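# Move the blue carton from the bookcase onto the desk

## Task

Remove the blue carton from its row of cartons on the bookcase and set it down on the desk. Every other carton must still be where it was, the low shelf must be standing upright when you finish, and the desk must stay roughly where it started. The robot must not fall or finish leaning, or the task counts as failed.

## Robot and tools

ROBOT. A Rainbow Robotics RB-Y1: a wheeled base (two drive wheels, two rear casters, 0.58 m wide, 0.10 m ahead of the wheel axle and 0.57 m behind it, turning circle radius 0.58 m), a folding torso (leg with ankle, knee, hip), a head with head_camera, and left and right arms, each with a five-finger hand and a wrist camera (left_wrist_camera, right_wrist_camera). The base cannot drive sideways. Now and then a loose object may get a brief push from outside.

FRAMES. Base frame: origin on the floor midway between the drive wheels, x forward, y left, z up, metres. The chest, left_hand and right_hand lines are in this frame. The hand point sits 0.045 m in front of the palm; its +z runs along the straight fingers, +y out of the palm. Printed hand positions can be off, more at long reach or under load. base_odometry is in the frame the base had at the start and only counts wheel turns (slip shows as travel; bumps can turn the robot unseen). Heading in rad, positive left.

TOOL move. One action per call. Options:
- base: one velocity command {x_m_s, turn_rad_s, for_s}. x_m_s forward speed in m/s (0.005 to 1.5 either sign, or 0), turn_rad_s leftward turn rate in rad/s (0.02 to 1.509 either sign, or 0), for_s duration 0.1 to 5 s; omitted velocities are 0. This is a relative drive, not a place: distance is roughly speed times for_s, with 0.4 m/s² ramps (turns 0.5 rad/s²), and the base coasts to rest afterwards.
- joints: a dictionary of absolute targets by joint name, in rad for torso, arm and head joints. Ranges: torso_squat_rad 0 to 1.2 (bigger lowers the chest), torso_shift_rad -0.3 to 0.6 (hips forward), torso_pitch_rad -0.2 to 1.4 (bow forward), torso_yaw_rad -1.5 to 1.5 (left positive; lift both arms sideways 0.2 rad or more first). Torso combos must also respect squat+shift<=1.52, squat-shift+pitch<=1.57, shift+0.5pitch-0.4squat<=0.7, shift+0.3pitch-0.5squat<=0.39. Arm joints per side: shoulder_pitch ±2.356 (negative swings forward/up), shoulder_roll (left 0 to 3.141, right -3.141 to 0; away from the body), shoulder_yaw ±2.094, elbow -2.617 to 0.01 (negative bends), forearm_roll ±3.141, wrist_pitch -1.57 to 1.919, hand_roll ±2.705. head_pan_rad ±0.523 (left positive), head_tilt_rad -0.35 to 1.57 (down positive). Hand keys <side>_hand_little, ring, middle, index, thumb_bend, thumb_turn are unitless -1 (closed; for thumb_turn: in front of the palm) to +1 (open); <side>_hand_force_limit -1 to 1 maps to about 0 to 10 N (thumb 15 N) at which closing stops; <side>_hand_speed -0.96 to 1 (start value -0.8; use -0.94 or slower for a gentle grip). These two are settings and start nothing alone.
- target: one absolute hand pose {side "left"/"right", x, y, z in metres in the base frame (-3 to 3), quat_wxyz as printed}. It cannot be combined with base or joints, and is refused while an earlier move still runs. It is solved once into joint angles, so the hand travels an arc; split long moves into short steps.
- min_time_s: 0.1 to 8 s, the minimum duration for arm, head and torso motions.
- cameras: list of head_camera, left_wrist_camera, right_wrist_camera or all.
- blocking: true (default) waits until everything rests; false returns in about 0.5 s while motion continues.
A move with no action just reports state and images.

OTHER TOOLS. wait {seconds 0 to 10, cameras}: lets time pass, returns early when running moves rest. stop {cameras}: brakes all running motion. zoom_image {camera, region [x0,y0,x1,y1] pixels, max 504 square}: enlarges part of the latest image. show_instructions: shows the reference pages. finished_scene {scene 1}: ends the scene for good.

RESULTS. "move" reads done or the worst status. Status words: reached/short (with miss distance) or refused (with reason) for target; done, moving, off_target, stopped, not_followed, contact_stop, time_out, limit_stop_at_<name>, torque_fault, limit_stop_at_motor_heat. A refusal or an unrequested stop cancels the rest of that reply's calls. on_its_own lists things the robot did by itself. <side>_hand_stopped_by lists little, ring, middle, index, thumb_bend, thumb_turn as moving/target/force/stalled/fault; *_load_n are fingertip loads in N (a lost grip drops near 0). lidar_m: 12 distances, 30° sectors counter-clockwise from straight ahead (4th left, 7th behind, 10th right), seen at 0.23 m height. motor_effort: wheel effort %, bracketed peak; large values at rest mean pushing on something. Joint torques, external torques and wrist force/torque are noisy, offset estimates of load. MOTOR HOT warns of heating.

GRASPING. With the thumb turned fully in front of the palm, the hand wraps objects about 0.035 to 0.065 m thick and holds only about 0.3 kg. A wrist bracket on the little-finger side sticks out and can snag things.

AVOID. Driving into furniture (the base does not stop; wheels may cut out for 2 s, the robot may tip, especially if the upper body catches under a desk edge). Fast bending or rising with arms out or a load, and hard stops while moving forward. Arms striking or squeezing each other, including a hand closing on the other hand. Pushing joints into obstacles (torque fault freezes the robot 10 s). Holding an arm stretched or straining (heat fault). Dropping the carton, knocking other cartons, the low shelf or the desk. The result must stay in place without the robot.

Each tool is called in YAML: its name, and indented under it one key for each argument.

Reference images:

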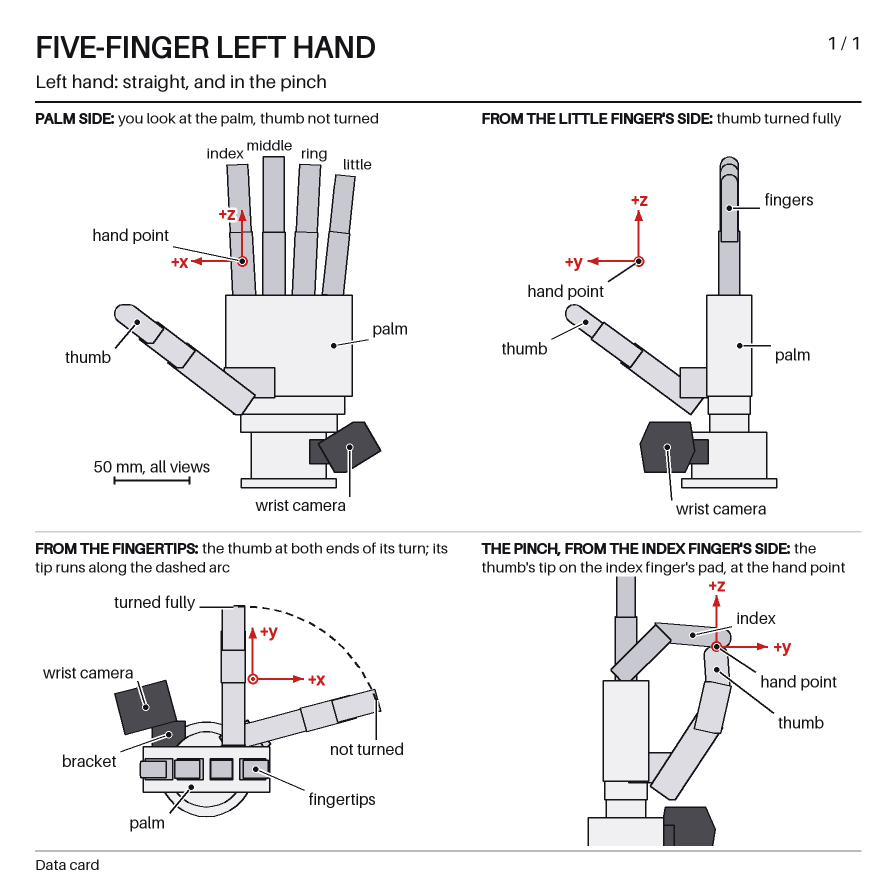

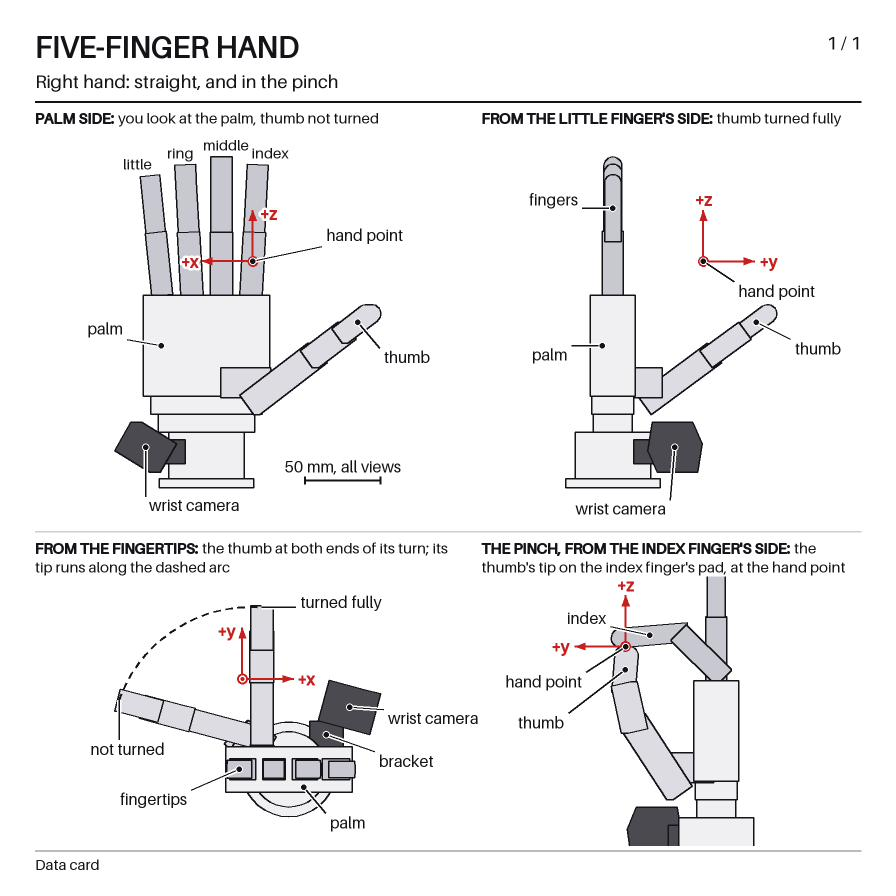

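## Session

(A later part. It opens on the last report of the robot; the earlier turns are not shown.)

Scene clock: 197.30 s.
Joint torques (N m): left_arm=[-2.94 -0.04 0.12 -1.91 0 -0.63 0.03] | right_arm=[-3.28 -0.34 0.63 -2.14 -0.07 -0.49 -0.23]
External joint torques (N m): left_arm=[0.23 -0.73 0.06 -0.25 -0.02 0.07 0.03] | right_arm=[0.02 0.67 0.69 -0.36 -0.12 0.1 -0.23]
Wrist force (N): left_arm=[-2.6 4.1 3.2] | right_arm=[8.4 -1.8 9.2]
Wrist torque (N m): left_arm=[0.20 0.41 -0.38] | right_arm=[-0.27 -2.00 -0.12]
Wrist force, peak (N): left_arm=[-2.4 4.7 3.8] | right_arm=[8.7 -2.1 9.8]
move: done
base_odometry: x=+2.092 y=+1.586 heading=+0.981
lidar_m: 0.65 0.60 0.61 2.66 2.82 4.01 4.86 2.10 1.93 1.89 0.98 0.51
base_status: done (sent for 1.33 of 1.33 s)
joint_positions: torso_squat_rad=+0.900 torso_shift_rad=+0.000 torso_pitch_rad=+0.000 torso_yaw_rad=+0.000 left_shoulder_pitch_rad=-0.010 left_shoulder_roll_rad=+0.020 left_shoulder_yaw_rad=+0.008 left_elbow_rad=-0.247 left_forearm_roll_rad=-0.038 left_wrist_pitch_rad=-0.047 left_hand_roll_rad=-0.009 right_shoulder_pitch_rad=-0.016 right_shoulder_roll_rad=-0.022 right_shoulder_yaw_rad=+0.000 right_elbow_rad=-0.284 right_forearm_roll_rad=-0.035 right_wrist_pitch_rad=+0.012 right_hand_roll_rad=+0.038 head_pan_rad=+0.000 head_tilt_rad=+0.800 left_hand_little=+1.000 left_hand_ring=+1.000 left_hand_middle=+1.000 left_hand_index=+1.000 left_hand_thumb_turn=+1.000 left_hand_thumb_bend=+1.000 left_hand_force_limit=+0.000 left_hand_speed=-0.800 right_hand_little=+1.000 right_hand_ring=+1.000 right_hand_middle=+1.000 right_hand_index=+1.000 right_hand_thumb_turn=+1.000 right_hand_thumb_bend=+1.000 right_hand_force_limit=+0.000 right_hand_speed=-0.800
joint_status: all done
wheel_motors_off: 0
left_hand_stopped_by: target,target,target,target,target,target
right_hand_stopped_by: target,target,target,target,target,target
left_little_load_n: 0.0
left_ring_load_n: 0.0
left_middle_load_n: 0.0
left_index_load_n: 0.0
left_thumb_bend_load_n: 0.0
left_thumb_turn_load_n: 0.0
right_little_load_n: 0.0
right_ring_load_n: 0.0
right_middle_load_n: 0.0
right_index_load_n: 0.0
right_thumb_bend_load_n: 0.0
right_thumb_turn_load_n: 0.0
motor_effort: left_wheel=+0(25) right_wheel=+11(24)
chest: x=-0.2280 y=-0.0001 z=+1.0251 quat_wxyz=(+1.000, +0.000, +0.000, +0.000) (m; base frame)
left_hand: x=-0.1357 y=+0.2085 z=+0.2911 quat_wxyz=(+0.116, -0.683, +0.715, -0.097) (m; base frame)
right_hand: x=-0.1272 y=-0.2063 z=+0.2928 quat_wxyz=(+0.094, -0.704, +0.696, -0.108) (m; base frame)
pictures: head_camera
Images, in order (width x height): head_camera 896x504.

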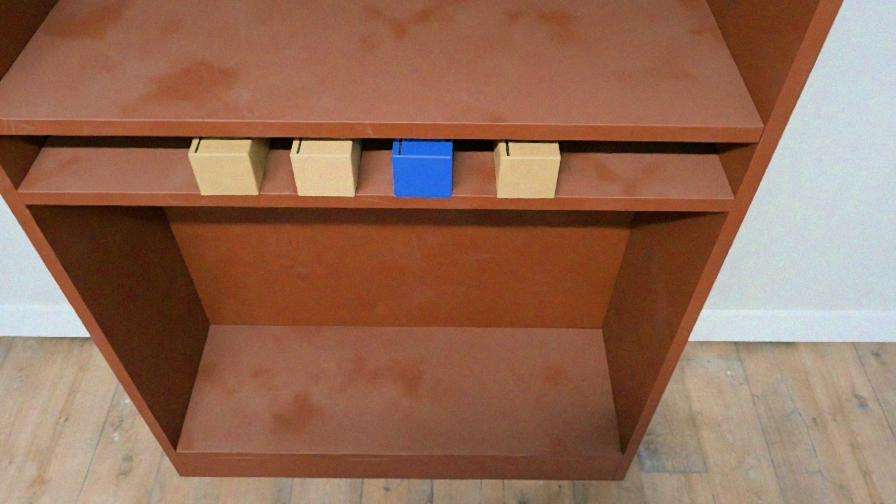

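move:
  base: {"x_m_s": -0.15, "for_s": 1.67}
  joints: {"left_shoulder_roll_rad": 0.25, "right_shoulder_roll_rad": -0.25, "left_hand_thumb_turn": -1, "right_hand_thumb_turn": -1, "left_hand_little": -1, "left_hand_ring": -1, "left_hand_middle": -1, "right_hand_little": -1, "right_hand_ring": -1, "right_hand_middle": -1}
  cameras: []

move:
  base: {"turn_rad_s": -0.02, "for_s": 0.85}
  joints: {"left_shoulder_pitch_rad": -0.3, "right_shoulder_pitch_rad": -0.3, "left_elbow_rad": -1.5, "right_elbow_rad": -1.5, "head_tilt_rad": 0.7}
  cameras: ["all"]

Scene clock: 246.97 s.
Joint torques (N m): left_arm=[-2.96 4.65 0.92 -1.82 0.02 -0.61 -0.03] | right_arm=[-3.91 -5.58 -0.07 -1.83 0.1 -0.45 0.08]
External joint torques (N m): left_arm=[0.2 -2.63 0.14 -0.21 -0.03 0.03 -0.02] | right_arm=[-0.61 1.7 0.71 -0.13 0.04 0.12 0.07]
Wrist force (N): left_arm=[-1.4 3.6 3.1] | right_arm=[7.2 -2.4 8.9]
Wrist torque (N m): left_arm=[0.16 0.34 -0.32] | right_arm=[-0.33 -1.93 -0.18]
Wrist force, peak (N): left_arm=[-3.7 3.8 3.9] | right_arm=[9.5 -2.2 9.3]
move: done
base_odometry: x=+1.953 y=+1.378 heading=+0.982
lidar_m: 0.91 0.80 1.46 2.67 2.83 4.00 4.61 2.36 1.92 1.87 1.31 0.72
base_status: done (sent for 1.67 of 1.67 s)
joint_positions: torso_squat_rad=+0.900 torso_shift_rad=+0.000 torso_pitch_rad=+0.000 torso_yaw_rad=+0.000 left_shoulder_pitch_rad=-0.010 left_shoulder_roll_rad=+0.250 left_shoulder_yaw_rad=+0.008 left_elbow_rad=-0.247 left_forearm_roll_rad=-0.038 left_wrist_pitch_rad=-0.047 left_hand_roll_rad=-0.009 right_shoulder_pitch_rad=-0.015 right_shoulder_roll_rad=-0.250 right_shoulder_yaw_rad=+0.000 right_elbow_rad=-0.284 right_forearm_roll_rad=-0.035 right_wrist_pitch_rad=+0.012 right_hand_roll_rad=+0.038 head_pan_rad=+0.000 head_tilt_rad=+0.800 left_hand_little=-1.000 left_hand_ring=-1.000 left_hand_middle=-1.000 left_hand_index=+1.000 left_hand_thumb_turn=-1.000 left_hand_thumb_bend=+1.000 left_hand_force_limit=+0.000 left_hand_speed=-0.800 right_hand_little=-1.000 right_hand_ring=-1.000 right_hand_middle=-1.000 right_hand_index=+1.000 right_hand_thumb_turn=-1.000 right_hand_thumb_bend=+1.000 right_hand_force_limit=+0.000 right_hand_speed=-0.800
joint_status: all done
wheel_motors_off: 0
left_hand_stopped_by: target,target,target,target,target,target
right_hand_stopped_by: target,target,target,target,target,target
left_little_load_n: 0.0
left_ring_load_n: 0.0
left_middle_load_n: 0.0
left_index_load_n: 0.0
left_thumb_bend_load_n: 0.0
left_thumb_turn_load_n: 0.0
right_little_load_n: 0.0
right_ring_load_n: 0.0
right_middle_load_n: 0.0
right_index_load_n: 0.0
right_thumb_bend_load_n: 0.0
right_thumb_turn_load_n: 0.0
motor_effort: left_wheel=+5(25) right_wheel=-5(21)
chest: x=-0.2281 y=-0.0001 z=+1.0250 quat_wxyz=(+1.000, +0.000, +0.000, +0.000) (m; base frame)
left_hand: x=-0.1353 y=+0.3946 z=+0.3101 quat_wxyz=(+0.194, -0.666, +0.720, -0.015) (m; base frame)
right_hand: x=-0.1266 y=-0.3909 z=+0.3109 quat_wxyz=(+0.013, -0.709, +0.680, -0.187) (m; base frame)
pictures: none
No camera images: "cameras" was empty.

Scene clock: 248.57 s.
Joint torques (N m): left_arm=[-15.24 3.22 2.89 -10.74 0.11 -1.68 0.02] | right_arm=[-16.91 -4.22 -1.58 -9.72 0.34 -1.9 -0.13]
External joint torques (N m): left_arm=[1.3 -2.01 -0.15 -0.32 0.01 0.24 0.04] | right_arm=[-1.23 1.14 1.19 -0.02 0.15 -0.02 -0.15]
Wrist force (N): left_arm=[-1.0 7.5 -3.4] | right_arm=[7.2 1.7 2.5]
Wrist torque (N m): left_arm=[0.78 0.07 -0.38] | right_arm=[0.30 -1.68 -0.05]
Wrist force, peak (N): left_arm=[-1.0 8.1 -3.6] | right_arm=[7.2 -0.8 9.2]
move: done
base_odometry: x=+1.953 y=+1.378 heading=+0.966
lidar_m: 0.91 0.80 1.43 2.67 2.81 3.90 4.61 2.35 1.91 1.88 1.35 0.72
base_status: done (sent for 0.87 of 0.87 s)
joint_positions: torso_squat_rad=+0.900 torso_shift_rad=+0.000 torso_pitch_rad=+0.000 torso_yaw_rad=+0.000 left_shoulder_pitch_rad=-0.300 left_shoulder_roll_rad=+0.250 left_shoulder_yaw_rad=+0.008 left_elbow_rad=-1.500 left_forearm_roll_rad=-0.038 left_wrist_pitch_rad=-0.047 left_hand_roll_rad=-0.009 right_shoulder_pitch_rad=-0.300 right_shoulder_roll_rad=-0.250 right_shoulder_yaw_rad=+0.000 right_elbow_rad=-1.500 right_forearm_roll_rad=-0.035 right_wrist_pitch_rad=+0.012 right_hand_roll_rad=+0.038 head_pan_rad=+0.000 head_tilt_rad=+0.700 left_hand_little=-1.000 left_hand_ring=-1.000 left_hand_middle=-1.000 left_hand_index=+1.000 left_hand_thumb_turn=-1.000 left_hand_thumb_bend=+1.000 left_hand_force_limit=+0.000 left_hand_speed=-0.800 right_hand_little=-1.000 right_hand_ring=-1.000 right_hand_middle=-1.000 right_hand_index=+1.000 right_hand_thumb_turn=-1.000 right_hand_thumb_bend=+1.000 right_hand_force_limit=+0.000 right_hand_speed=-0.800
joint_status: all done
wheel_motors_off: 0
left_hand_stopped_by: target,target,target,target,target,target
right_hand_stopped_by: target,target,target,target,target,target
left_little_load_n: 0.0
left_ring_load_n: 0.0
left_middle_load_n: 0.0
left_index_load_n: 0.0
left_thumb_bend_load_n: 0.0
left_thumb_turn_load_n: 0.0
right_little_load_n: 0.0
right_ring_load_n: 0.0
right_middle_load_n: 0.0
right_index_load_n: 0.0
right_thumb_bend_load_n: 0.5
right_thumb_turn_load_n: 0.0
motor_effort: left_wheel=+7(21) right_wheel=-5(17)
chest: x=-0.2280 y=-0.0001 z=+1.0251 quat_wxyz=(+1.000, +0.000, +0.000, +0.000) (m; base frame)
left_hand: x=+0.4215 y=+0.2312 z=+0.8904 quat_wxyz=(+0.618, -0.336, +0.508, -0.497) (m; base frame)
right_hand: x=+0.4213 y=-0.2288 z=+0.8733 quat_wxyz=(+0.497, -0.518, +0.364, -0.594) (m; base frame)
pictures: head_camera, left_wrist_camera, right_wrist_camera
Images, in order (width x height): head_camera 896x504, left_wrist_camera 504x504, right_wrist_camera 504x504.

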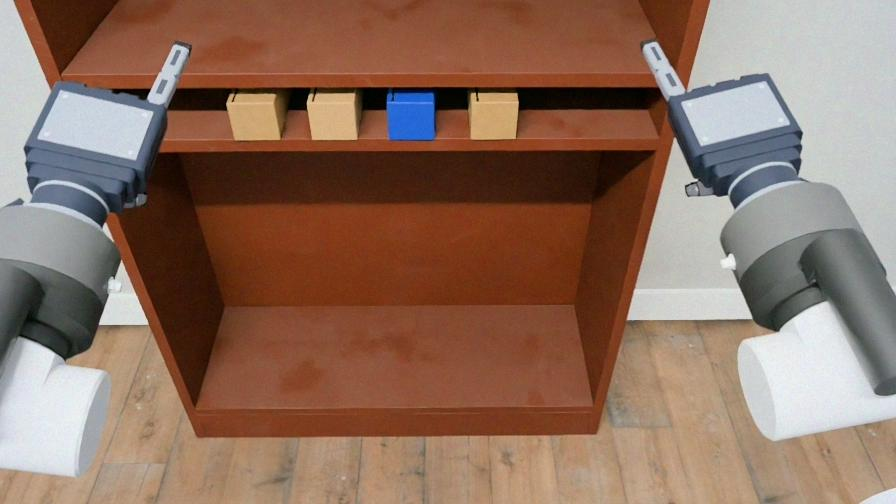

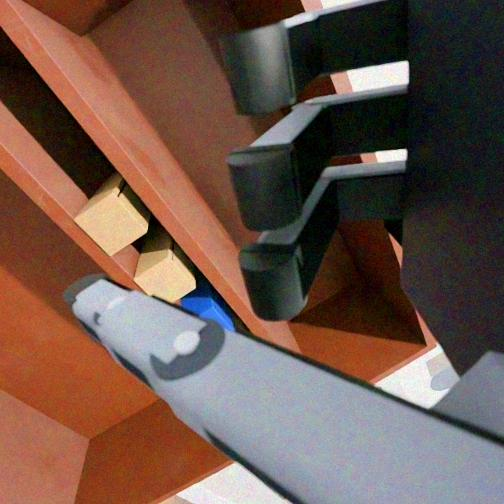

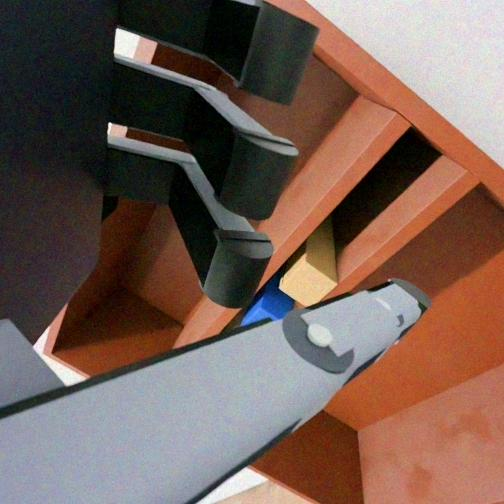

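move:
  target: {"side": "left", "x": 0.42, "y": 0.17, "z": 0.82, "quat_wxyz": [0.5, -0.5, 0.5, -0.5]}
  min_time_s: 2
  cameras: []

move:
  target: {"side": "right", "x": 0.42, "y": -0.08, "z": 0.82, "quat_wxyz": [0.5, -0.5, 0.5, -0.5]}
  min_time_s: 2
  cameras: ["all"]

Scene clock: 297.40 s.
Joint torques (N m): left_arm=[-18.55 -0.92 1.36 -10.66 -0.33 -1.9 0.28] | right_arm=[-16.54 -4.6 -1.78 -9.78 0.16 -1.7 -0.03]
External joint torques (N m): left_arm=[-1.65 -2.37 1.49 0.19 -0.36 0.19 0.29] | right_arm=[-0.86 0.77 0.99 -0.07 -0.03 0.18 -0.05]
Wrist force (N): left_arm=[-2.3 8.2 -1.8] | right_arm=[6.8 1.6 2.6]
Wrist torque (N m): left_arm=[0.76 0.19 -0.48] | right_arm=[0.28 -1.62 -0.07]
Wrist force, peak (N): left_arm=[-2.5 8.6 -2.1] | right_arm=[7.3 1.4 2.8]
move: done
base_odometry: x=+1.953 y=+1.378 heading=+0.966
lidar_m: 0.91 0.80 1.44 2.67 2.81 3.91 4.61 2.36 1.93 1.87 1.33 0.72
base_status: not commanded
joint_positions: torso_squat_rad=+0.900 torso_shift_rad=+0.000 torso_pitch_rad=+0.000 torso_yaw_rad=+0.000 left_shoulder_pitch_rad=-0.337 left_shoulder_roll_rad=+0.000 left_shoulder_yaw_rad=+0.082 left_elbow_rad=-1.482 left_forearm_roll_rad=-0.094 left_wrist_pitch_rad=+0.228 left_hand_roll_rad=+0.085 right_shoulder_pitch_rad=-0.300 right_shoulder_roll_rad=-0.250 right_shoulder_yaw_rad=+0.000 right_elbow_rad=-1.500 right_forearm_roll_rad=-0.035 right_wrist_pitch_rad=+0.012 right_hand_roll_rad=+0.038 head_pan_rad=+0.000 head_tilt_rad=+0.700 left_hand_little=-1.000 left_hand_ring=-1.000 left_hand_middle=-1.000 left_hand_index=+1.000 left_hand_thumb_turn=-1.000 left_hand_thumb_bend=+1.000 left_hand_force_limit=+0.000 left_hand_speed=-0.800 right_hand_little=-1.000 right_hand_ring=-1.000 right_hand_middle=-1.000 right_hand_index=+1.000 right_hand_thumb_turn=-1.000 right_hand_thumb_bend=+1.000 right_hand_force_limit=+0.000 right_hand_speed=-0.800
joint_status: all done
wheel_motors_off: 0
left_hand_stopped_by: target,target,target,target,target,target
right_hand_stopped_by: target,target,target,target,target,target
left_little_load_n: 0.0
left_ring_load_n: 0.0
left_middle_load_n: 0.0
left_index_load_n: 0.0
left_thumb_bend_load_n: 0.0
left_thumb_turn_load_n: 0.0
right_little_load_n: 0.0
right_ring_load_n: 0.0
right_middle_load_n: 0.0
right_index_load_n: 0.0
right_thumb_bend_load_n: 0.0
right_thumb_turn_load_n: 0.0
motor_effort: left_wheel=+5(8) right_wheel=-6(6)
chest: x=-0.2280 y=-0.0001 z=+1.0251 quat_wxyz=(+1.000, +0.000, +0.000, +0.000) (m; base frame)
left_hand: x=+0.4198 y=+0.1704 z=+0.8202 quat_wxyz=(+0.496, -0.496, +0.503, -0.504) (m; base frame)
left_hand_status: reached (checked arc, planned for 2.0 s): 1 mm and 0.8 deg off.
right_hand: x=+0.4213 y=-0.2288 z=+0.8733 quat_wxyz=(+0.497, -0.518, +0.364, -0.594) (m; base frame)
pictures: none
No camera images: "cameras" was empty.

Scene clock: 299.73 s.
Joint torques (N m): left_arm=[-18.84 -0.83 1.18 -10.75 -0.24 -1.88 0.33] | right_arm=[-19.95 1.78 0.64 -10.17 0.68 -1.15 -0.28]
External joint torques (N m): left_arm=[-1.95 -2.28 1.31 0.1 -0.27 0.21 0.34] | right_arm=[-3.38 0.94 1.53 -0.29 -0.07 -0.16 -0.29]
Wrist force (N): left_arm=[-2.4 8.1 -1.6] | right_arm=[8.3 1.8 3.7]
Wrist torque (N m): left_arm=[0.72 0.23 -0.46] | right_arm=[0.26 -1.75 0.01]
Wrist force, peak (N): left_arm=[-2.7 8.6 -1.9] | right_arm=[8.6 1.7 3.9]
move: done
base_odometry: x=+1.953 y=+1.378 heading=+0.966
lidar_m: 0.91 0.79 1.44 2.67 2.82 3.90 4.60 2.36 1.93 1.87 1.33 0.72
base_status: not commanded
joint_positions: torso_squat_rad=+0.900 torso_shift_rad=+0.000 torso_pitch_rad=+0.000 torso_yaw_rad=+0.000 left_shoulder_pitch_rad=-0.337 left_shoulder_roll_rad=+0.000 left_shoulder_yaw_rad=+0.082 left_elbow_rad=-1.482 left_forearm_roll_rad=-0.094 left_wrist_pitch_rad=+0.228 left_hand_roll_rad=+0.085 right_shoulder_pitch_rad=-0.412 right_shoulder_roll_rad=+0.000 right_shoulder_yaw_rad=+0.225 right_elbow_rad=-1.401 right_forearm_roll_rad=+0.967 right_wrist_pitch_rad=+0.417 right_hand_roll_rad=-1.043 head_pan_rad=+0.000 head_tilt_rad=+0.700 left_hand_little=-1.000 left_hand_ring=-1.000 left_hand_middle=-1.000 left_hand_index=+1.000 left_hand_thumb_turn=-1.000 left_hand_thumb_bend=+1.000 left_hand_force_limit=+0.000 left_hand_speed=-0.800 right_hand_little=-1.000 right_hand_ring=-1.000 right_hand_middle=-1.000 right_hand_index=+1.000 right_hand_thumb_turn=-1.000 right_hand_thumb_bend=+1.000 right_hand_force_limit=+0.000 right_hand_speed=-0.800
joint_status: all done
wheel_motors_off: 0
left_hand_stopped_by: target,target,target,target,target,target
right_hand_stopped_by: target,target,target,target,target,target
left_little_load_n: 0.0
left_ring_load_n: 0.0
left_middle_load_n: 0.0
left_index_load_n: 0.0
left_thumb_bend_load_n: 0.0
left_thumb_turn_load_n: 0.0
right_little_load_n: 0.0
right_ring_load_n: 0.0
right_middle_load_n: 0.0
right_index_load_n: 0.0
right_thumb_bend_load_n: 0.0
right_thumb_turn_load_n: 0.0
motor_effort: left_wheel=+6(9) right_wheel=-6(6)
chest: x=-0.2280 y=-0.0001 z=+1.0251 quat_wxyz=(+1.000, +0.000, +0.000, +0.000) (m; base frame)
left_hand: x=+0.4198 y=+0.1704 z=+0.8202 quat_wxyz=(+0.496, -0.496, +0.503, -0.504) (m; base frame)
right_hand: x=+0.4199 y=-0.0802 z=+0.8202 quat_wxyz=(+0.500, -0.502, +0.500, -0.498) (m; base frame)
right_hand_status: reached (checked arc, planned for 2.0 s): 0 mm and 0.4 deg off.
pictures: head_camera, left_wrist_camera, right_wrist_camera
Images, in order (width x height): head_camera 896x504, left_wrist_camera 504x504, right_wrist_camera 504x504.

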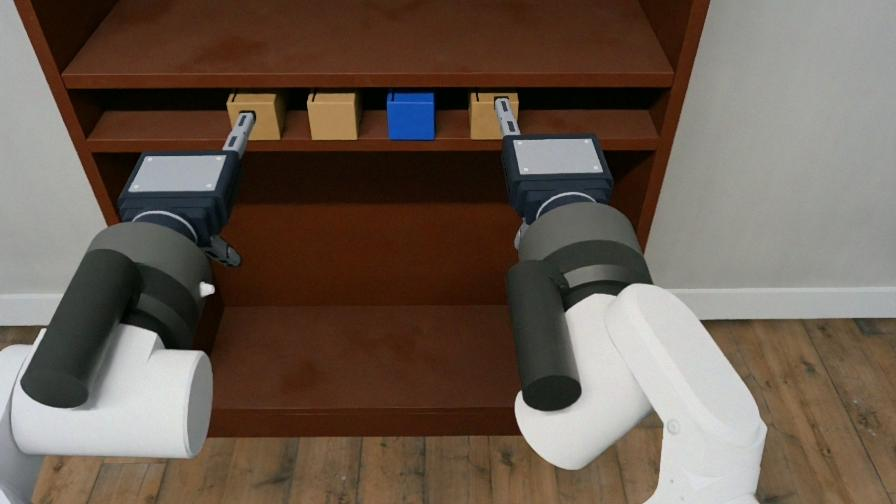

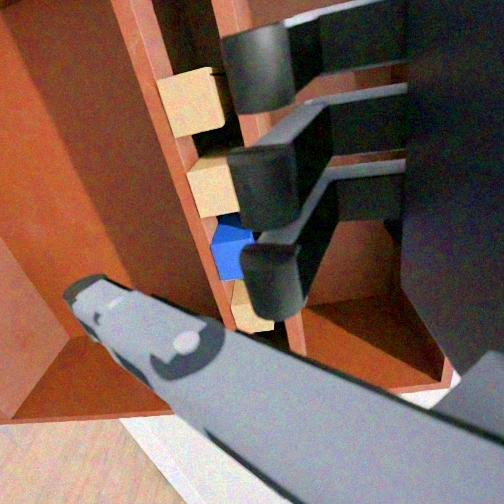

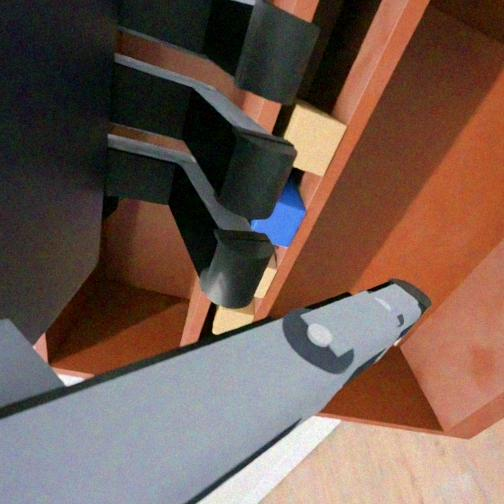

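zoom_image:
  camera: "head_camera"
  region: [110, 60, 640, 260]

zoom_image:
  camera: "head_camera"
  region: [440, 70, 640, 220]

zoom_image:
  camera: "head_camera"
  region: [110, 80, 310, 230]

Region (110, 60, 640, 260) is 530x200 pixels. A region can be at most 504 by 504 pixels.

Scaled by 2.520.

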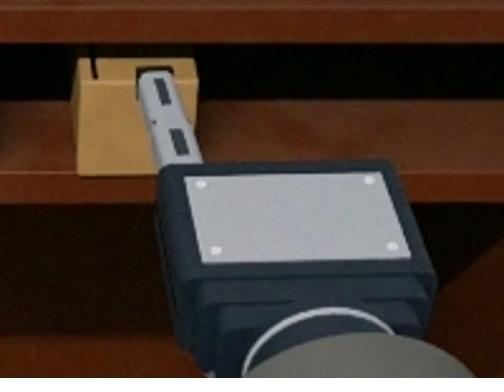

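Scaled by 2.520.

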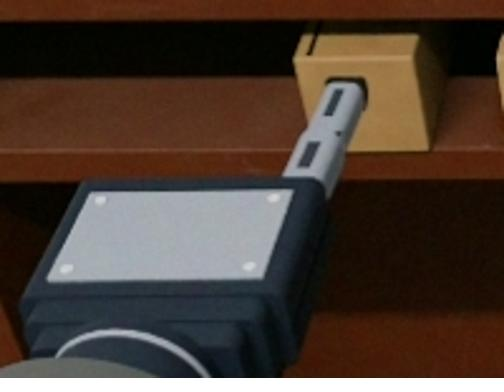

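move:
  target: {"side": "right", "x": 0.42, "y": -0.031, "z": 0.71, "quat_wxyz": [0.4744, -0.4744, 0.5244, -0.5244]}
  min_time_s: 2
  cameras: []

move:
  target: {"side": "left", "x": 0.42, "y": 0.065, "z": 0.722, "quat_wxyz": [0.5, -0.5, 0.5, -0.5]}
  min_time_s: 2
  cameras: ["all"]

Scene clock: 385.87 s.
Joint torques (N m): left_arm=[-18.48 -0.8 1.07 -10.87 -0.28 -1.94 0.36] | right_arm=[-21.59 0.11 -0.67 -4.02 1.32 1.33 -0.19]
External joint torques (N m): left_arm=[-1.58 -2.25 1.2 -0.01 -0.31 0.15 0.37] | right_arm=[-2.64 0.57 2.07 0.3 0.15 0.12 -0.2]
Wrist force (N): left_arm=[-2.5 8.6 -1.8] | right_arm=[8.5 1.9 3.6]
Wrist torque (N m): left_arm=[0.82 0.23 -0.48] | right_arm=[0.26 -1.79 0.05]
Wrist force, peak (N): left_arm=[-2.6 8.7 -1.9] | right_arm=[9.1 2.1 4.4]
move: done
base_odometry: x=+1.953 y=+1.378 heading=+0.966
lidar_m: 0.91 0.80 1.43 2.67 2.80 3.90 4.61 2.35 1.91 1.88 1.33 0.72
base_status: not commanded
joint_positions: torso_squat_rad=+0.900 torso_shift_rad=+0.000 torso_pitch_rad=+0.000 torso_yaw_rad=+0.000 left_shoulder_pitch_rad=-0.337 left_shoulder_roll_rad=+0.000 left_shoulder_yaw_rad=+0.082 left_elbow_rad=-1.482 left_forearm_roll_rad=-0.094 left_wrist_pitch_rad=+0.228 left_hand_roll_rad=+0.085 right_shoulder_pitch_rad=-0.836 right_shoulder_roll_rad=+0.000 right_shoulder_yaw_rad=+1.079 right_elbow_rad=-0.527 right_forearm_roll_rad=+1.126 right_wrist_pitch_rad=+0.930 right_hand_roll_rad=-2.228 head_pan_rad=+0.000 head_tilt_rad=+0.700 left_hand_little=-1.000 left_hand_ring=-1.000 left_hand_middle=-1.000 left_hand_index=+1.000 left_hand_thumb_turn=-1.000 left_hand_thumb_bend=+1.000 left_hand_force_limit=+0.000 left_hand_speed=-0.800 right_hand_little=-1.000 right_hand_ring=-1.000 right_hand_middle=-1.000 right_hand_index=+1.000 right_hand_thumb_turn=-1.000 right_hand_thumb_bend=+1.000 right_hand_force_limit=+0.000 right_hand_speed=-0.800
joint_status: all done
wheel_motors_off: 0
left_hand_stopped_by: target,target,target,target,target,target
right_hand_stopped_by: target,target,target,target,target,target
left_little_load_n: 0.0
left_ring_load_n: 0.0
left_middle_load_n: 0.0
left_index_load_n: 0.0
left_thumb_bend_load_n: 0.0
left_thumb_turn_load_n: 0.0
right_little_load_n: 0.0
right_ring_load_n: 0.0
right_middle_load_n: 0.0
right_index_load_n: -0.5
right_thumb_bend_load_n: 0.0
right_thumb_turn_load_n: 0.0
motor_effort: left_wheel=+6(8) right_wheel=-6(6)
chest: x=-0.2280 y=-0.0001 z=+1.0251 quat_wxyz=(+1.000, +0.000, +0.000, +0.000) (m; base frame)
left_hand: x=+0.4198 y=+0.1704 z=+0.8202 quat_wxyz=(+0.496, -0.496, +0.503, -0.504) (m; base frame)
right_hand: x=+0.4198 y=-0.0317 z=+0.7103 quat_wxyz=(+0.475, -0.478, +0.525, -0.520) (m; base frame)
right_hand_status: reached (checked arc, planned for 2.0 s): 1 mm and 0.7 deg off.
pictures: none
No camera images: "cameras" was empty.

Scene clock: 388.20 s.
Joint torques (N m): left_arm=[-19.62 -1.84 -0.07 -9.44 -0.75 -1.15 -0.13] | right_arm=[-21.93 0.29 -0.71 -4.13 1.3 1.16 -0.16]
External joint torques (N m): left_arm=[-1.62 -1.09 -1.37 0.29 0.14 -0.02 -0.12] | right_arm=[-2.97 0.75 2.03 0.19 0.13 -0.04 -0.17]
Wrist force (N): left_arm=[-2.3 8.1 -2.1] | right_arm=[8.6 2.0 3.8]
Wrist torque (N m): left_arm=[0.78 0.19 -0.53] | right_arm=[0.26 -1.81 0.04]
Wrist force, peak (N): left_arm=[-3.2 8.7 -1.6] | right_arm=[8.8 2.0 3.9]
move: done
base_odometry: x=+1.953 y=+1.378 heading=+0.966
lidar_m: 0.91 0.81 1.44 2.68 2.80 3.90 4.61 2.35 1.91 1.87 1.33 0.71
base_status: not commanded
joint_positions: torso_squat_rad=+0.900 torso_shift_rad=+0.000 torso_pitch_rad=+0.000 torso_yaw_rad=+0.000 left_shoulder_pitch_rad=-0.510 left_shoulder_roll_rad=+0.000 left_shoulder_yaw_rad=-0.352 left_elbow_rad=-0.875 left_forearm_roll_rad=+1.262 left_wrist_pitch_rad=-0.495 left_hand_roll_rad=-1.002 right_shoulder_pitch_rad=-0.836 right_shoulder_roll_rad=+0.000 right_shoulder_yaw_rad=+1.079 right_elbow_rad=-0.527 right_forearm_roll_rad=+1.126 right_wrist_pitch_rad=+0.930 right_hand_roll_rad=-2.228 head_pan_rad=+0.000 head_tilt_rad=+0.700 left_hand_little=-1.000 left_hand_ring=-1.000 left_hand_middle=-1.000 left_hand_index=+1.000 left_hand_thumb_turn=-1.000 left_hand_thumb_bend=+1.000 left_hand_force_limit=+0.000 left_hand_speed=-0.800 right_hand_little=-1.000 right_hand_ring=-1.000 right_hand_middle=-1.000 right_hand_index=+1.000 right_hand_thumb_turn=-1.000 right_hand_thumb_bend=+1.000 right_hand_force_limit=+0.000 right_hand_speed=-0.800
joint_status: all done
wheel_motors_off: 0
left_hand_stopped_by: target,target,target,target,target,target
right_hand_stopped_by: target,target,target,target,target,target
left_little_load_n: 0.0
left_ring_load_n: 0.0
left_middle_load_n: 0.0
left_index_load_n: 0.0
left_thumb_bend_load_n: 0.0
left_thumb_turn_load_n: 0.0
right_little_load_n: 0.0
right_ring_load_n: 0.0
right_middle_load_n: 0.0
right_index_load_n: 0.0
right_thumb_bend_load_n: 0.0
right_thumb_turn_load_n: 0.0
motor_effort: left_wheel=+5(8) right_wheel=-5(6)
chest: x=-0.2280 y=-0.0001 z=+1.0251 quat_wxyz=(+1.000, +0.000, +0.000, +0.000) (m; base frame)
left_hand: x=+0.4198 y=+0.0651 z=+0.7213 quat_wxyz=(+0.499, -0.497, +0.500, -0.504) (m; base frame)
left_hand_status: reached (checked arc, planned for 2.0 s): 1 mm and 0.6 deg off.
right_hand: x=+0.4198 y=-0.0317 z=+0.7103 quat_wxyz=(+0.475, -0.478, +0.525, -0.520) (m; base frame)
pictures: head_camera, left_wrist_camera, right_wrist_camera
Images, in order (width x height): head_camera 896x504, left_wrist_camera 504x504, right_wrist_camera 504x504.

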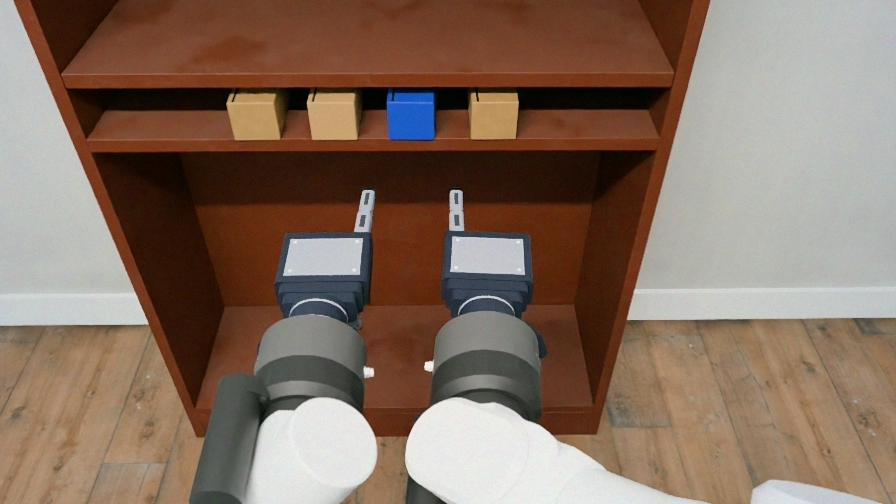

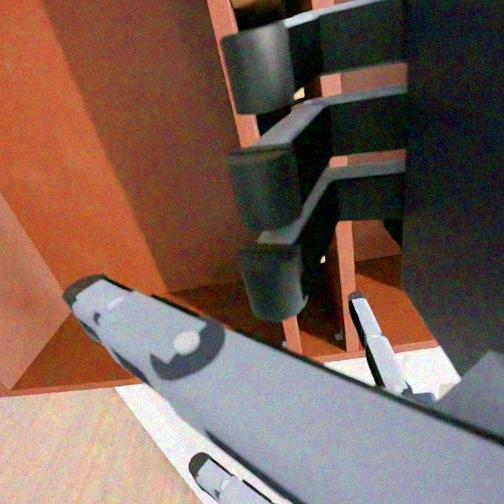

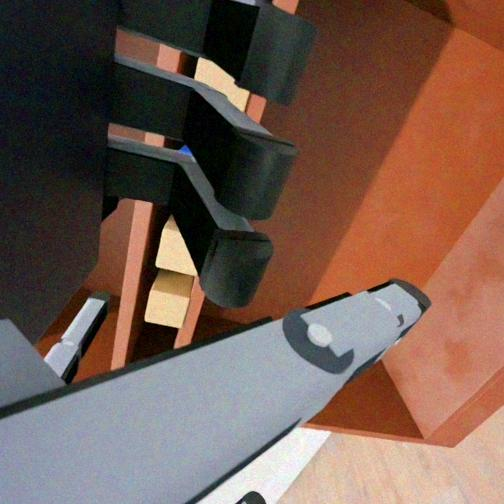

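move:
  target: {"side": "left", "x": 0.42, "y": 0.071, "z": 0.722, "quat_wxyz": [0.5, -0.5, 0.5, -0.5]}
  min_time_s: 1
  cameras: []

move:
  base: {"x_m_s": 0.1, "for_s": 1.1}
  cameras: ["head_camera"]

Scene clock: 399.17 s.
Joint torques (N m): left_arm=[-15.63 0.11 2.65 -11.66 -0.5 -0.88 -0.34] | right_arm=[-21.96 0 -1.1 -3.98 1.28 1.4 -0.28]
External joint torques (N m): left_arm=[2.32 0.8 1.39 -1.86 0.38 0.2 -0.33] | right_arm=[-3 0.46 1.64 0.34 0.11 0.2 -0.29]
Wrist force (N): left_arm=[-2.3 8.6 -2.0] | right_arm=[8.6 1.6 3.8]
Wrist torque (N m): left_arm=[0.86 0.20 -0.54] | right_arm=[0.21 -1.80 0.04]
Wrist force, peak (N): left_arm=[-2.7 8.6 -2.2] | right_arm=[8.7 2.0 3.9]
move: done
base_odometry: x=+1.953 y=+1.378 heading=+0.966
lidar_m: 0.91 0.80 1.42 2.67 2.81 3.90 4.60 2.36 1.92 1.88 1.34 0.72
base_status: not commanded
joint_positions: torso_squat_rad=+0.900 torso_shift_rad=+0.000 torso_pitch_rad=+0.000 torso_yaw_rad=+0.000 left_shoulder_pitch_rad=-0.500 left_shoulder_roll_rad=+0.002 left_shoulder_yaw_rad=-0.335 left_elbow_rad=-0.896 left_forearm_roll_rad=+1.275 left_wrist_pitch_rad=-0.481 left_hand_roll_rad=-1.030 right_shoulder_pitch_rad=-0.836 right_shoulder_roll_rad=+0.000 right_shoulder_yaw_rad=+1.079 right_elbow_rad=-0.527 right_forearm_roll_rad=+1.126 right_wrist_pitch_rad=+0.930 right_hand_roll_rad=-2.228 head_pan_rad=+0.000 head_tilt_rad=+0.700 left_hand_little=-1.000 left_hand_ring=-1.000 left_hand_middle=-1.000 left_hand_index=+1.000 left_hand_thumb_turn=-1.000 left_hand_thumb_bend=+1.000 left_hand_force_limit=+0.000 left_hand_speed=-0.800 right_hand_little=-1.000 right_hand_ring=-1.000 right_hand_middle=-1.000 right_hand_index=+1.000 right_hand_thumb_turn=-1.000 right_hand_thumb_bend=+1.000 right_hand_force_limit=+0.000 right_hand_speed=-0.800
joint_status: all done
wheel_motors_off: 0
left_hand_stopped_by: target,target,target,target,target,target
right_hand_stopped_by: target,target,target,target,target,target
left_little_load_n: 0.0
left_ring_load_n: 0.0
left_middle_load_n: 0.0
left_index_load_n: 0.0
left_thumb_bend_load_n: 0.0
left_thumb_turn_load_n: 0.0
right_little_load_n: 0.0
right_ring_load_n: 0.0
right_middle_load_n: 0.0
right_index_load_n: 0.0
right_thumb_bend_load_n: 0.0
right_thumb_turn_load_n: 0.0
motor_effort: left_wheel=+5(8) right_wheel=-6(6)
chest: x=-0.2280 y=-0.0001 z=+1.0251 quat_wxyz=(+1.000, +0.000, +0.000, +0.000) (m; base frame)
left_hand: x=+0.4202 y=+0.0705 z=+0.7224 quat_wxyz=(+0.500, -0.499, +0.500, -0.501) (m; base frame)
left_hand_status: reached (checked arc, planned for 1.0 s): 1 mm and 0.1 deg off.
right_hand: x=+0.4198 y=-0.0317 z=+0.7103 quat_wxyz=(+0.475, -0.478, +0.525, -0.520) (m; base frame)
pictures: none
No camera images: "cameras" was empty.

Scene clock: 401.03 s.
Joint torques (N m): left_arm=[-16.36 -0.5 2.78 -11.25 -0.66 -1.01 -0.28] | right_arm=[-22.25 0.05 -0.52 -4.49 1.47 1.21 -0.12]
External joint torques (N m): left_arm=[1.59 0.18 1.53 -1.44 0.22 0.07 -0.27] | right_arm=[-3.29 0.51 2.22 -0.17 0.31 0 -0.13]
Wrist force (N): left_arm=[-2.5 8.5 -2.1] | right_arm=[8.4 1.7 4.0]
Wrist torque (N m): left_arm=[0.84 0.23 -0.57] | right_arm=[0.19 -1.77 0.02]
Wrist force, peak (N): left_arm=[-2.7 8.7 -2.0] | right_arm=[8.8 1.9 3.9]
move: done
base_odometry: x=+2.015 y=+1.468 heading=+0.964
lidar_m: 0.80 0.70 1.27 2.67 2.80 3.94 4.72 2.44 1.94 1.88 1.19 0.62
base_status: done (sent for 1.1 of 1.1 s)
joint_positions: torso_squat_rad=+0.900 torso_shift_rad=+0.000 torso_pitch_rad=+0.000 torso_yaw_rad=+0.000 left_shoulder_pitch_rad=-0.500 left_shoulder_roll_rad=+0.003 left_shoulder_yaw_rad=-0.335 left_elbow_rad=-0.896 left_forearm_roll_rad=+1.275 left_wrist_pitch_rad=-0.481 left_hand_roll_rad=-1.030 right_shoulder_pitch_rad=-0.836 right_shoulder_roll_rad=+0.000 right_shoulder_yaw_rad=+1.079 right_elbow_rad=-0.527 right_forearm_roll_rad=+1.126 right_wrist_pitch_rad=+0.930 right_hand_roll_rad=-2.228 head_pan_rad=+0.000 head_tilt_rad=+0.700 left_hand_little=-1.000 left_hand_ring=-1.000 left_hand_middle=-1.000 left_hand_index=+1.000 left_hand_thumb_turn=-1.000 left_hand_thumb_bend=+1.000 left_hand_force_limit=+0.000 left_hand_speed=-0.800 right_hand_little=-1.000 right_hand_ring=-1.000 right_hand_middle=-1.000 right_hand_index=+1.000 right_hand_thumb_turn=-1.000 right_hand_thumb_bend=+1.000 right_hand_force_limit=+0.000 right_hand_speed=-0.800
joint_status: not commanded
wheel_motors_off: 0
left_hand_stopped_by: target,target,target,target,target,target
right_hand_stopped_by: target,target,target,target,target,target
left_little_load_n: 0.0
left_ring_load_n: -0.5
left_middle_load_n: 0.0
left_index_load_n: 0.0
left_thumb_bend_load_n: 0.0
left_thumb_turn_load_n: 0.0
right_little_load_n: 0.0
right_ring_load_n: 0.0
right_middle_load_n: 0.0
right_index_load_n: 0.0
right_thumb_bend_load_n: 0.5
right_thumb_turn_load_n: 0.0
motor_effort: left_wheel=-7(27) right_wheel=+10(22)
chest: x=-0.2280 y=-0.0001 z=+1.0251 quat_wxyz=(+1.000, +0.000, +0.000, +0.000) (m; base frame)
left_hand: x=+0.4202 y=+0.0706 z=+0.7222 quat_wxyz=(+0.500, -0.499, +0.500, -0.501) (m; base frame)
right_hand: x=+0.4198 y=-0.0317 z=+0.7103 quat_wxyz=(+0.475, -0.478, +0.525, -0.520) (m; base frame)
pictures: head_camera
Images, in order (width x height): head_camera 896x504.

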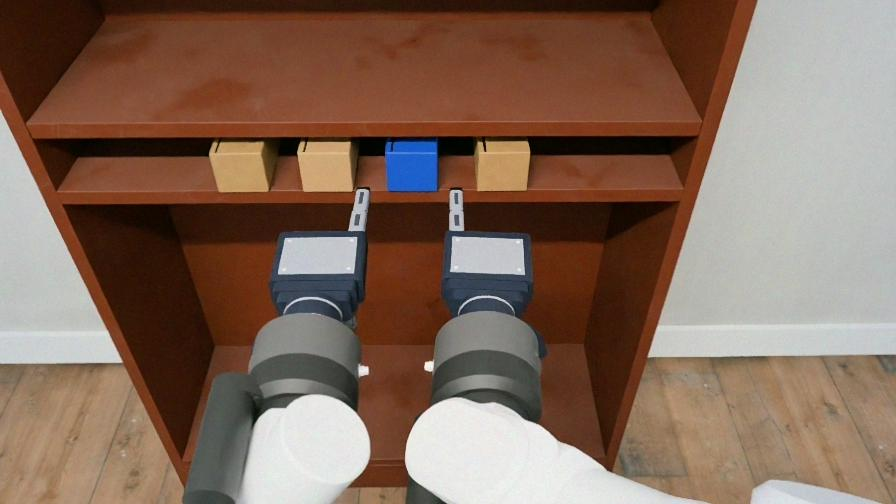

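move:
  target: {"side": "left", "x": 0.42, "y": 0.0655, "z": 0.722, "quat_wxyz": [0.5, -0.5, 0.5, -0.5]}
  min_time_s: 1
  cameras: []

move:
  target: {"side": "right", "x": 0.42, "y": -0.036, "z": 0.71, "quat_wxyz": [0.4744, -0.4744, 0.5244, -0.5244]}
  min_time_s: 1
  cameras: []

move:
  base: {"x_m_s": 0.08, "for_s": 0.75}
  cameras: ["all"]

Scene clock: 422.63 s.
Joint torques (N m): left_arm=[-19.82 -2.95 -0.25 -9.41 -0.5 -1.33 -0.38] | right_arm=[-21.68 0.04 -0.66 -3.95 1.15 1.43 -0.02]
External joint torques (N m): left_arm=[-1.82 -2.17 -1.56 0.34 0.41 -0.27 -0.37] | right_arm=[-2.72 0.5 2.08 0.36 -0.02 0.22 -0.02]
Wrist force (N): left_arm=[-2.5 8.1 -1.9] | right_arm=[8.1 2.0 3.8]
Wrist torque (N m): left_arm=[0.75 0.22 -0.54] | right_arm=[0.27 -1.72 0.02]
Wrist force, peak (N): left_arm=[-2.3 8.7 -2.4] | right_arm=[8.7 2.2 3.8]
move: done
base_odometry: x=+2.015 y=+1.468 heading=+0.964
lidar_m: 0.80 0.71 1.27 2.67 2.80 3.94 4.72 2.44 1.93 1.87 1.19 0.62
base_status: not commanded
joint_positions: torso_squat_rad=+0.900 torso_shift_rad=+0.000 torso_pitch_rad=+0.000 torso_yaw_rad=+0.000 left_shoulder_pitch_rad=-0.509 left_shoulder_roll_rad=+0.000 left_shoulder_yaw_rad=-0.354 left_elbow_rad=-0.886 left_forearm_roll_rad=+1.300 left_wrist_pitch_rad=-0.496 left_hand_roll_rad=-1.041 right_shoulder_pitch_rad=-0.836 right_shoulder_roll_rad=+0.000 right_shoulder_yaw_rad=+1.079 right_elbow_rad=-0.527 right_forearm_roll_rad=+1.126 right_wrist_pitch_rad=+0.930 right_hand_roll_rad=-2.228 head_pan_rad=+0.000 head_tilt_rad=+0.700 left_hand_little=-1.000 left_hand_ring=-1.000 left_hand_middle=-1.000 left_hand_index=+1.000 left_hand_thumb_turn=-1.000 left_hand_thumb_bend=+1.000 left_hand_force_limit=+0.000 left_hand_speed=-0.800 right_hand_little=-1.000 right_hand_ring=-1.000 right_hand_middle=-1.000 right_hand_index=+1.000 right_hand_thumb_turn=-1.000 right_hand_thumb_bend=+1.000 right_hand_force_limit=+0.000 right_hand_speed=-0.800
joint_status: all done
wheel_motors_off: 0
left_hand_stopped_by: target,target,target,target,target,target
right_hand_stopped_by: target,target,target,target,target,target
left_little_load_n: 0.0
left_ring_load_n: 0.0
left_middle_load_n: -0.5
left_index_load_n: 0.0
left_thumb_bend_load_n: 0.0
left_thumb_turn_load_n: 0.0
right_little_load_n: 0.0
right_ring_load_n: 0.0
right_middle_load_n: 0.0
right_index_load_n: 0.0
right_thumb_bend_load_n: 0.0
right_thumb_turn_load_n: 0.0
motor_effort: left_wheel=-8(9) right_wheel=+10(10)
chest: x=-0.2280 y=-0.0001 z=+1.0251 quat_wxyz=(+1.000, +0.000, +0.000, +0.000) (m; base frame)
left_hand: x=+0.4199 y=+0.0660 z=+0.7220 quat_wxyz=(+0.500, -0.500, +0.500, -0.500) (m; base frame)
left_hand_status: reached (checked arc, planned for 1.0 s): 1 mm and 0.0 deg off.
right_hand: x=+0.4198 y=-0.0317 z=+0.7103 quat_wxyz=(+0.475, -0.478, +0.525, -0.520) (m; base frame)
pictures: none
No camera images: "cameras" was empty.

Scene clock: 423.97 s.
Joint torques (N m): left_arm=[-19.76 -3.21 -0.26 -9.45 -0.5 -1.19 -0.38] | right_arm=[-21.78 -0.39 -0.55 -3.95 1.4 1.71 -0.1]
External joint torques (N m): left_arm=[-1.76 -2.43 -1.57 0.3 0.42 -0.13 -0.37] | right_arm=[-2.84 0.11 2.14 0.24 0.24 0.48 -0.11]
Wrist force (N): left_arm=[-2.5 7.9 -2.0] | right_arm=[8.6 1.9 3.7]
Wrist torque (N m): left_arm=[0.76 0.23 -0.53] | right_arm=[0.25 -1.78 0.04]
Wrist force, peak (N): left_arm=[-2.6 8.8 -2.2] | right_arm=[8.6 2.1 3.9]
move: done
base_odometry: x=+2.015 y=+1.468 heading=+0.964
lidar_m: 0.80 0.71 1.27 2.67 2.81 3.95 4.71 2.44 1.94 1.88 1.19 0.62
base_status: not commanded
joint_positions: torso_squat_rad=+0.900 torso_shift_rad=+0.000 torso_pitch_rad=+0.000 torso_yaw_rad=+0.000 left_shoulder_pitch_rad=-0.509 left_shoulder_roll_rad=+0.000 left_shoulder_yaw_rad=-0.354 left_elbow_rad=-0.886 left_forearm_roll_rad=+1.300 left_wrist_pitch_rad=-0.496 left_hand_roll_rad=-1.041 right_shoulder_pitch_rad=-0.836 right_shoulder_roll_rad=+0.000 right_shoulder_yaw_rad=+1.088 right_elbow_rad=-0.516 right_forearm_roll_rad=+1.127 right_wrist_pitch_rad=+0.940 right_hand_roll_rad=-2.243 head_pan_rad=+0.000 head_tilt_rad=+0.700 left_hand_little=-1.000 left_hand_ring=-1.000 left_hand_middle=-1.000 left_hand_index=+1.000 left_hand_thumb_turn=-1.000 left_hand_thumb_bend=+1.000 left_hand_force_limit=+0.000 left_hand_speed=-0.800 right_hand_little=-1.000 right_hand_ring=-1.000 right_hand_middle=-1.000 right_hand_index=+1.000 right_hand_thumb_turn=-1.000 right_hand_thumb_bend=+1.000 right_hand_force_limit=+0.000 right_hand_speed=-0.800
joint_status: all done
wheel_motors_off: 0
left_hand_stopped_by: target,target,target,target,target,target
right_hand_stopped_by: target,target,target,target,target,target
left_little_load_n: 0.0
left_ring_load_n: 0.0
left_middle_load_n: 0.0
left_index_load_n: 0.0
left_thumb_bend_load_n: 0.0
left_thumb_turn_load_n: 0.5
right_little_load_n: 0.0
right_ring_load_n: 0.0
right_middle_load_n: 0.0
right_index_load_n: 0.0
right_thumb_bend_load_n: 0.5
right_thumb_turn_load_n: 0.0
motor_effort: left_wheel=-8(10) right_wheel=+10(10)
chest: x=-0.2280 y=-0.0001 z=+1.0251 quat_wxyz=(+1.000, +0.000, +0.000, +0.000) (m; base frame)
left_hand: x=+0.4199 y=+0.0660 z=+0.7220 quat_wxyz=(+0.500, -0.500, +0.500, -0.500) (m; base frame)
right_hand: x=+0.4199 y=-0.0361 z=+0.7100 quat_wxyz=(+0.474, -0.475, +0.525, -0.524) (m; base frame)
right_hand_status: reached (checked arc, planned for 1.0 s): 0 mm and 0.1 deg off.
pictures: none
No camera images: "cameras" was empty.

Scene clock: 425.37 s.
Joint torques (N m): left_arm=[-18.89 -2.5 -0.26 -9.87 -0.56 -1.21 -0.37] | right_arm=[-21.4 -0.34 -0.45 -4.31 1.49 1.74 -0.54]
External joint torques (N m): left_arm=[-0.89 -1.72 -1.57 -0.12 0.35 -0.15 -0.36] | right_arm=[-2.46 0.17 2.23 -0.12 0.33 0.51 -0.55]
Wrist force (N): left_arm=[-2.6 8.1 -2.4] | right_arm=[8.5 1.9 3.7]
Wrist torque (N m): left_arm=[0.83 0.24 -0.55] | right_arm=[0.24 -1.79 0.04]
Wrist force, peak (N): left_arm=[-2.7 8.6 -1.8] | right_arm=[8.7 2.1 3.9]
move: done
base_odometry: x=+2.050 y=+1.519 heading=+0.963
lidar_m: 0.74 0.66 1.18 2.67 2.80 3.93 4.78 2.05 1.93 1.88 1.11 0.56
base_status: done (sent for 0.77 of 0.77 s)
joint_positions: torso_squat_rad=+0.900 torso_shift_rad=+0.000 torso_pitch_rad=+0.000 torso_yaw_rad=+0.000 left_shoulder_pitch_rad=-0.509 left_shoulder_roll_rad=+0.000 left_shoulder_yaw_rad=-0.354 left_elbow_rad=-0.886 left_forearm_roll_rad=+1.300 left_wrist_pitch_rad=-0.496 left_hand_roll_rad=-1.041 right_shoulder_pitch_rad=-0.836 right_shoulder_roll_rad=+0.000 right_shoulder_yaw_rad=+1.088 right_elbow_rad=-0.515 right_forearm_roll_rad=+1.127 right_wrist_pitch_rad=+0.940 right_hand_roll_rad=-2.243 head_pan_rad=+0.000 head_tilt_rad=+0.700 left_hand_little=-1.000 left_hand_ring=-1.000 left_hand_middle=-1.000 left_hand_index=+1.000 left_hand_thumb_turn=-1.000 left_hand_thumb_bend=+1.000 left_hand_force_limit=+0.000 left_hand_speed=-0.800 right_hand_little=-1.000 right_hand_ring=-1.000 right_hand_middle=-1.000 right_hand_index=+1.000 right_hand_thumb_turn=-1.000 right_hand_thumb_bend=+1.000 right_hand_force_limit=+0.000 right_hand_speed=-0.800
joint_status: not commanded
wheel_motors_off: 0
left_hand_stopped_by: target,target,target,target,target,target
right_hand_stopped_by: target,target,target,target,target,target
left_little_load_n: 0.0
left_ring_load_n: 0.0
left_middle_load_n: 0.0
left_index_load_n: 0.0
left_thumb_bend_load_n: 0.0
left_thumb_turn_load_n: 0.0
right_little_load_n: 0.0
right_ring_load_n: 0.0
right_middle_load_n: 0.0
right_index_load_n: 0.0
right_thumb_bend_load_n: 0.0
right_thumb_turn_load_n: 0.0
motor_effort: left_wheel=-9(17) right_wheel=+9(33)
chest: x=-0.2279 y=-0.0001 z=+1.0251 quat_wxyz=(+1.000, +0.000, +0.000, +0.000) (m; base frame)
left_hand: x=+0.4200 y=+0.0659 z=+0.7220 quat_wxyz=(+0.500, -0.500, +0.500, -0.500) (m; base frame)
right_hand: x=+0.4199 y=-0.0361 z=+0.7099 quat_wxyz=(+0.474, -0.475, +0.525, -0.524) (m; base frame)
pictures: head_camera, left_wrist_camera, right_wrist_camera
Images, in order (width x height): head_camera 896x504, left_wrist_camera 504x504, right_wrist_camera 504x504.

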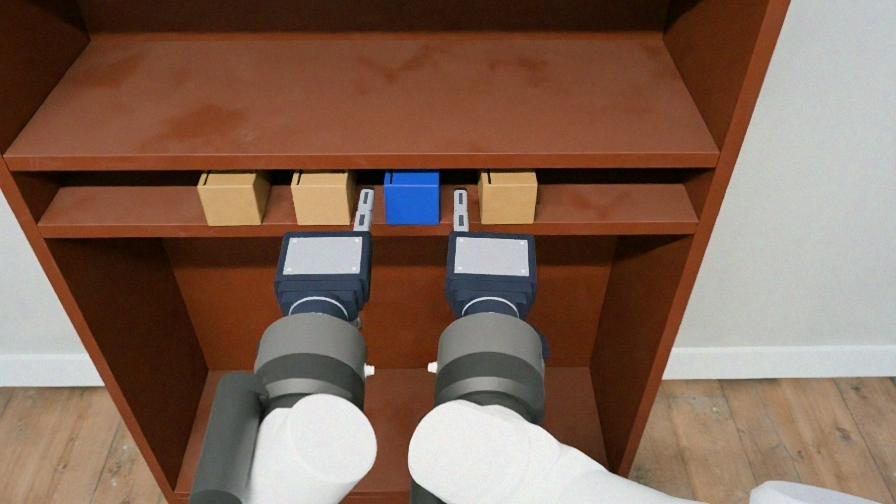

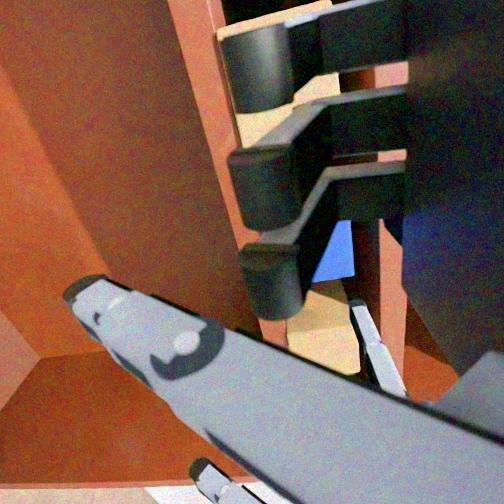

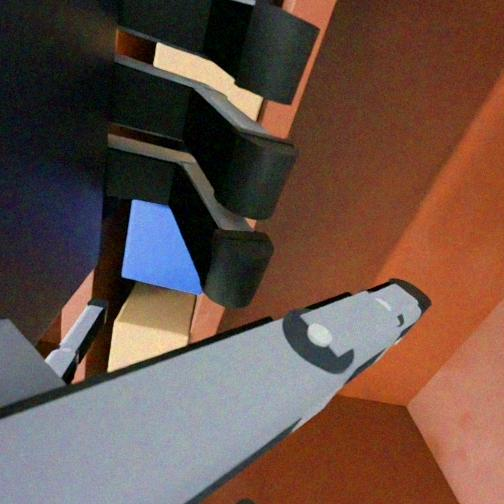

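zoom_image:
  camera: "head_camera"
  region: [280, 150, 560, 290]

Scaled by 1.800.

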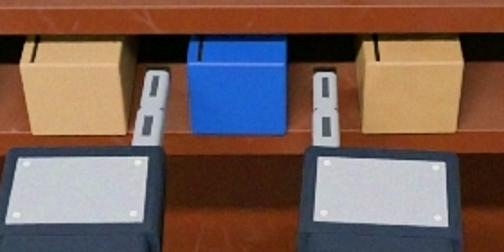

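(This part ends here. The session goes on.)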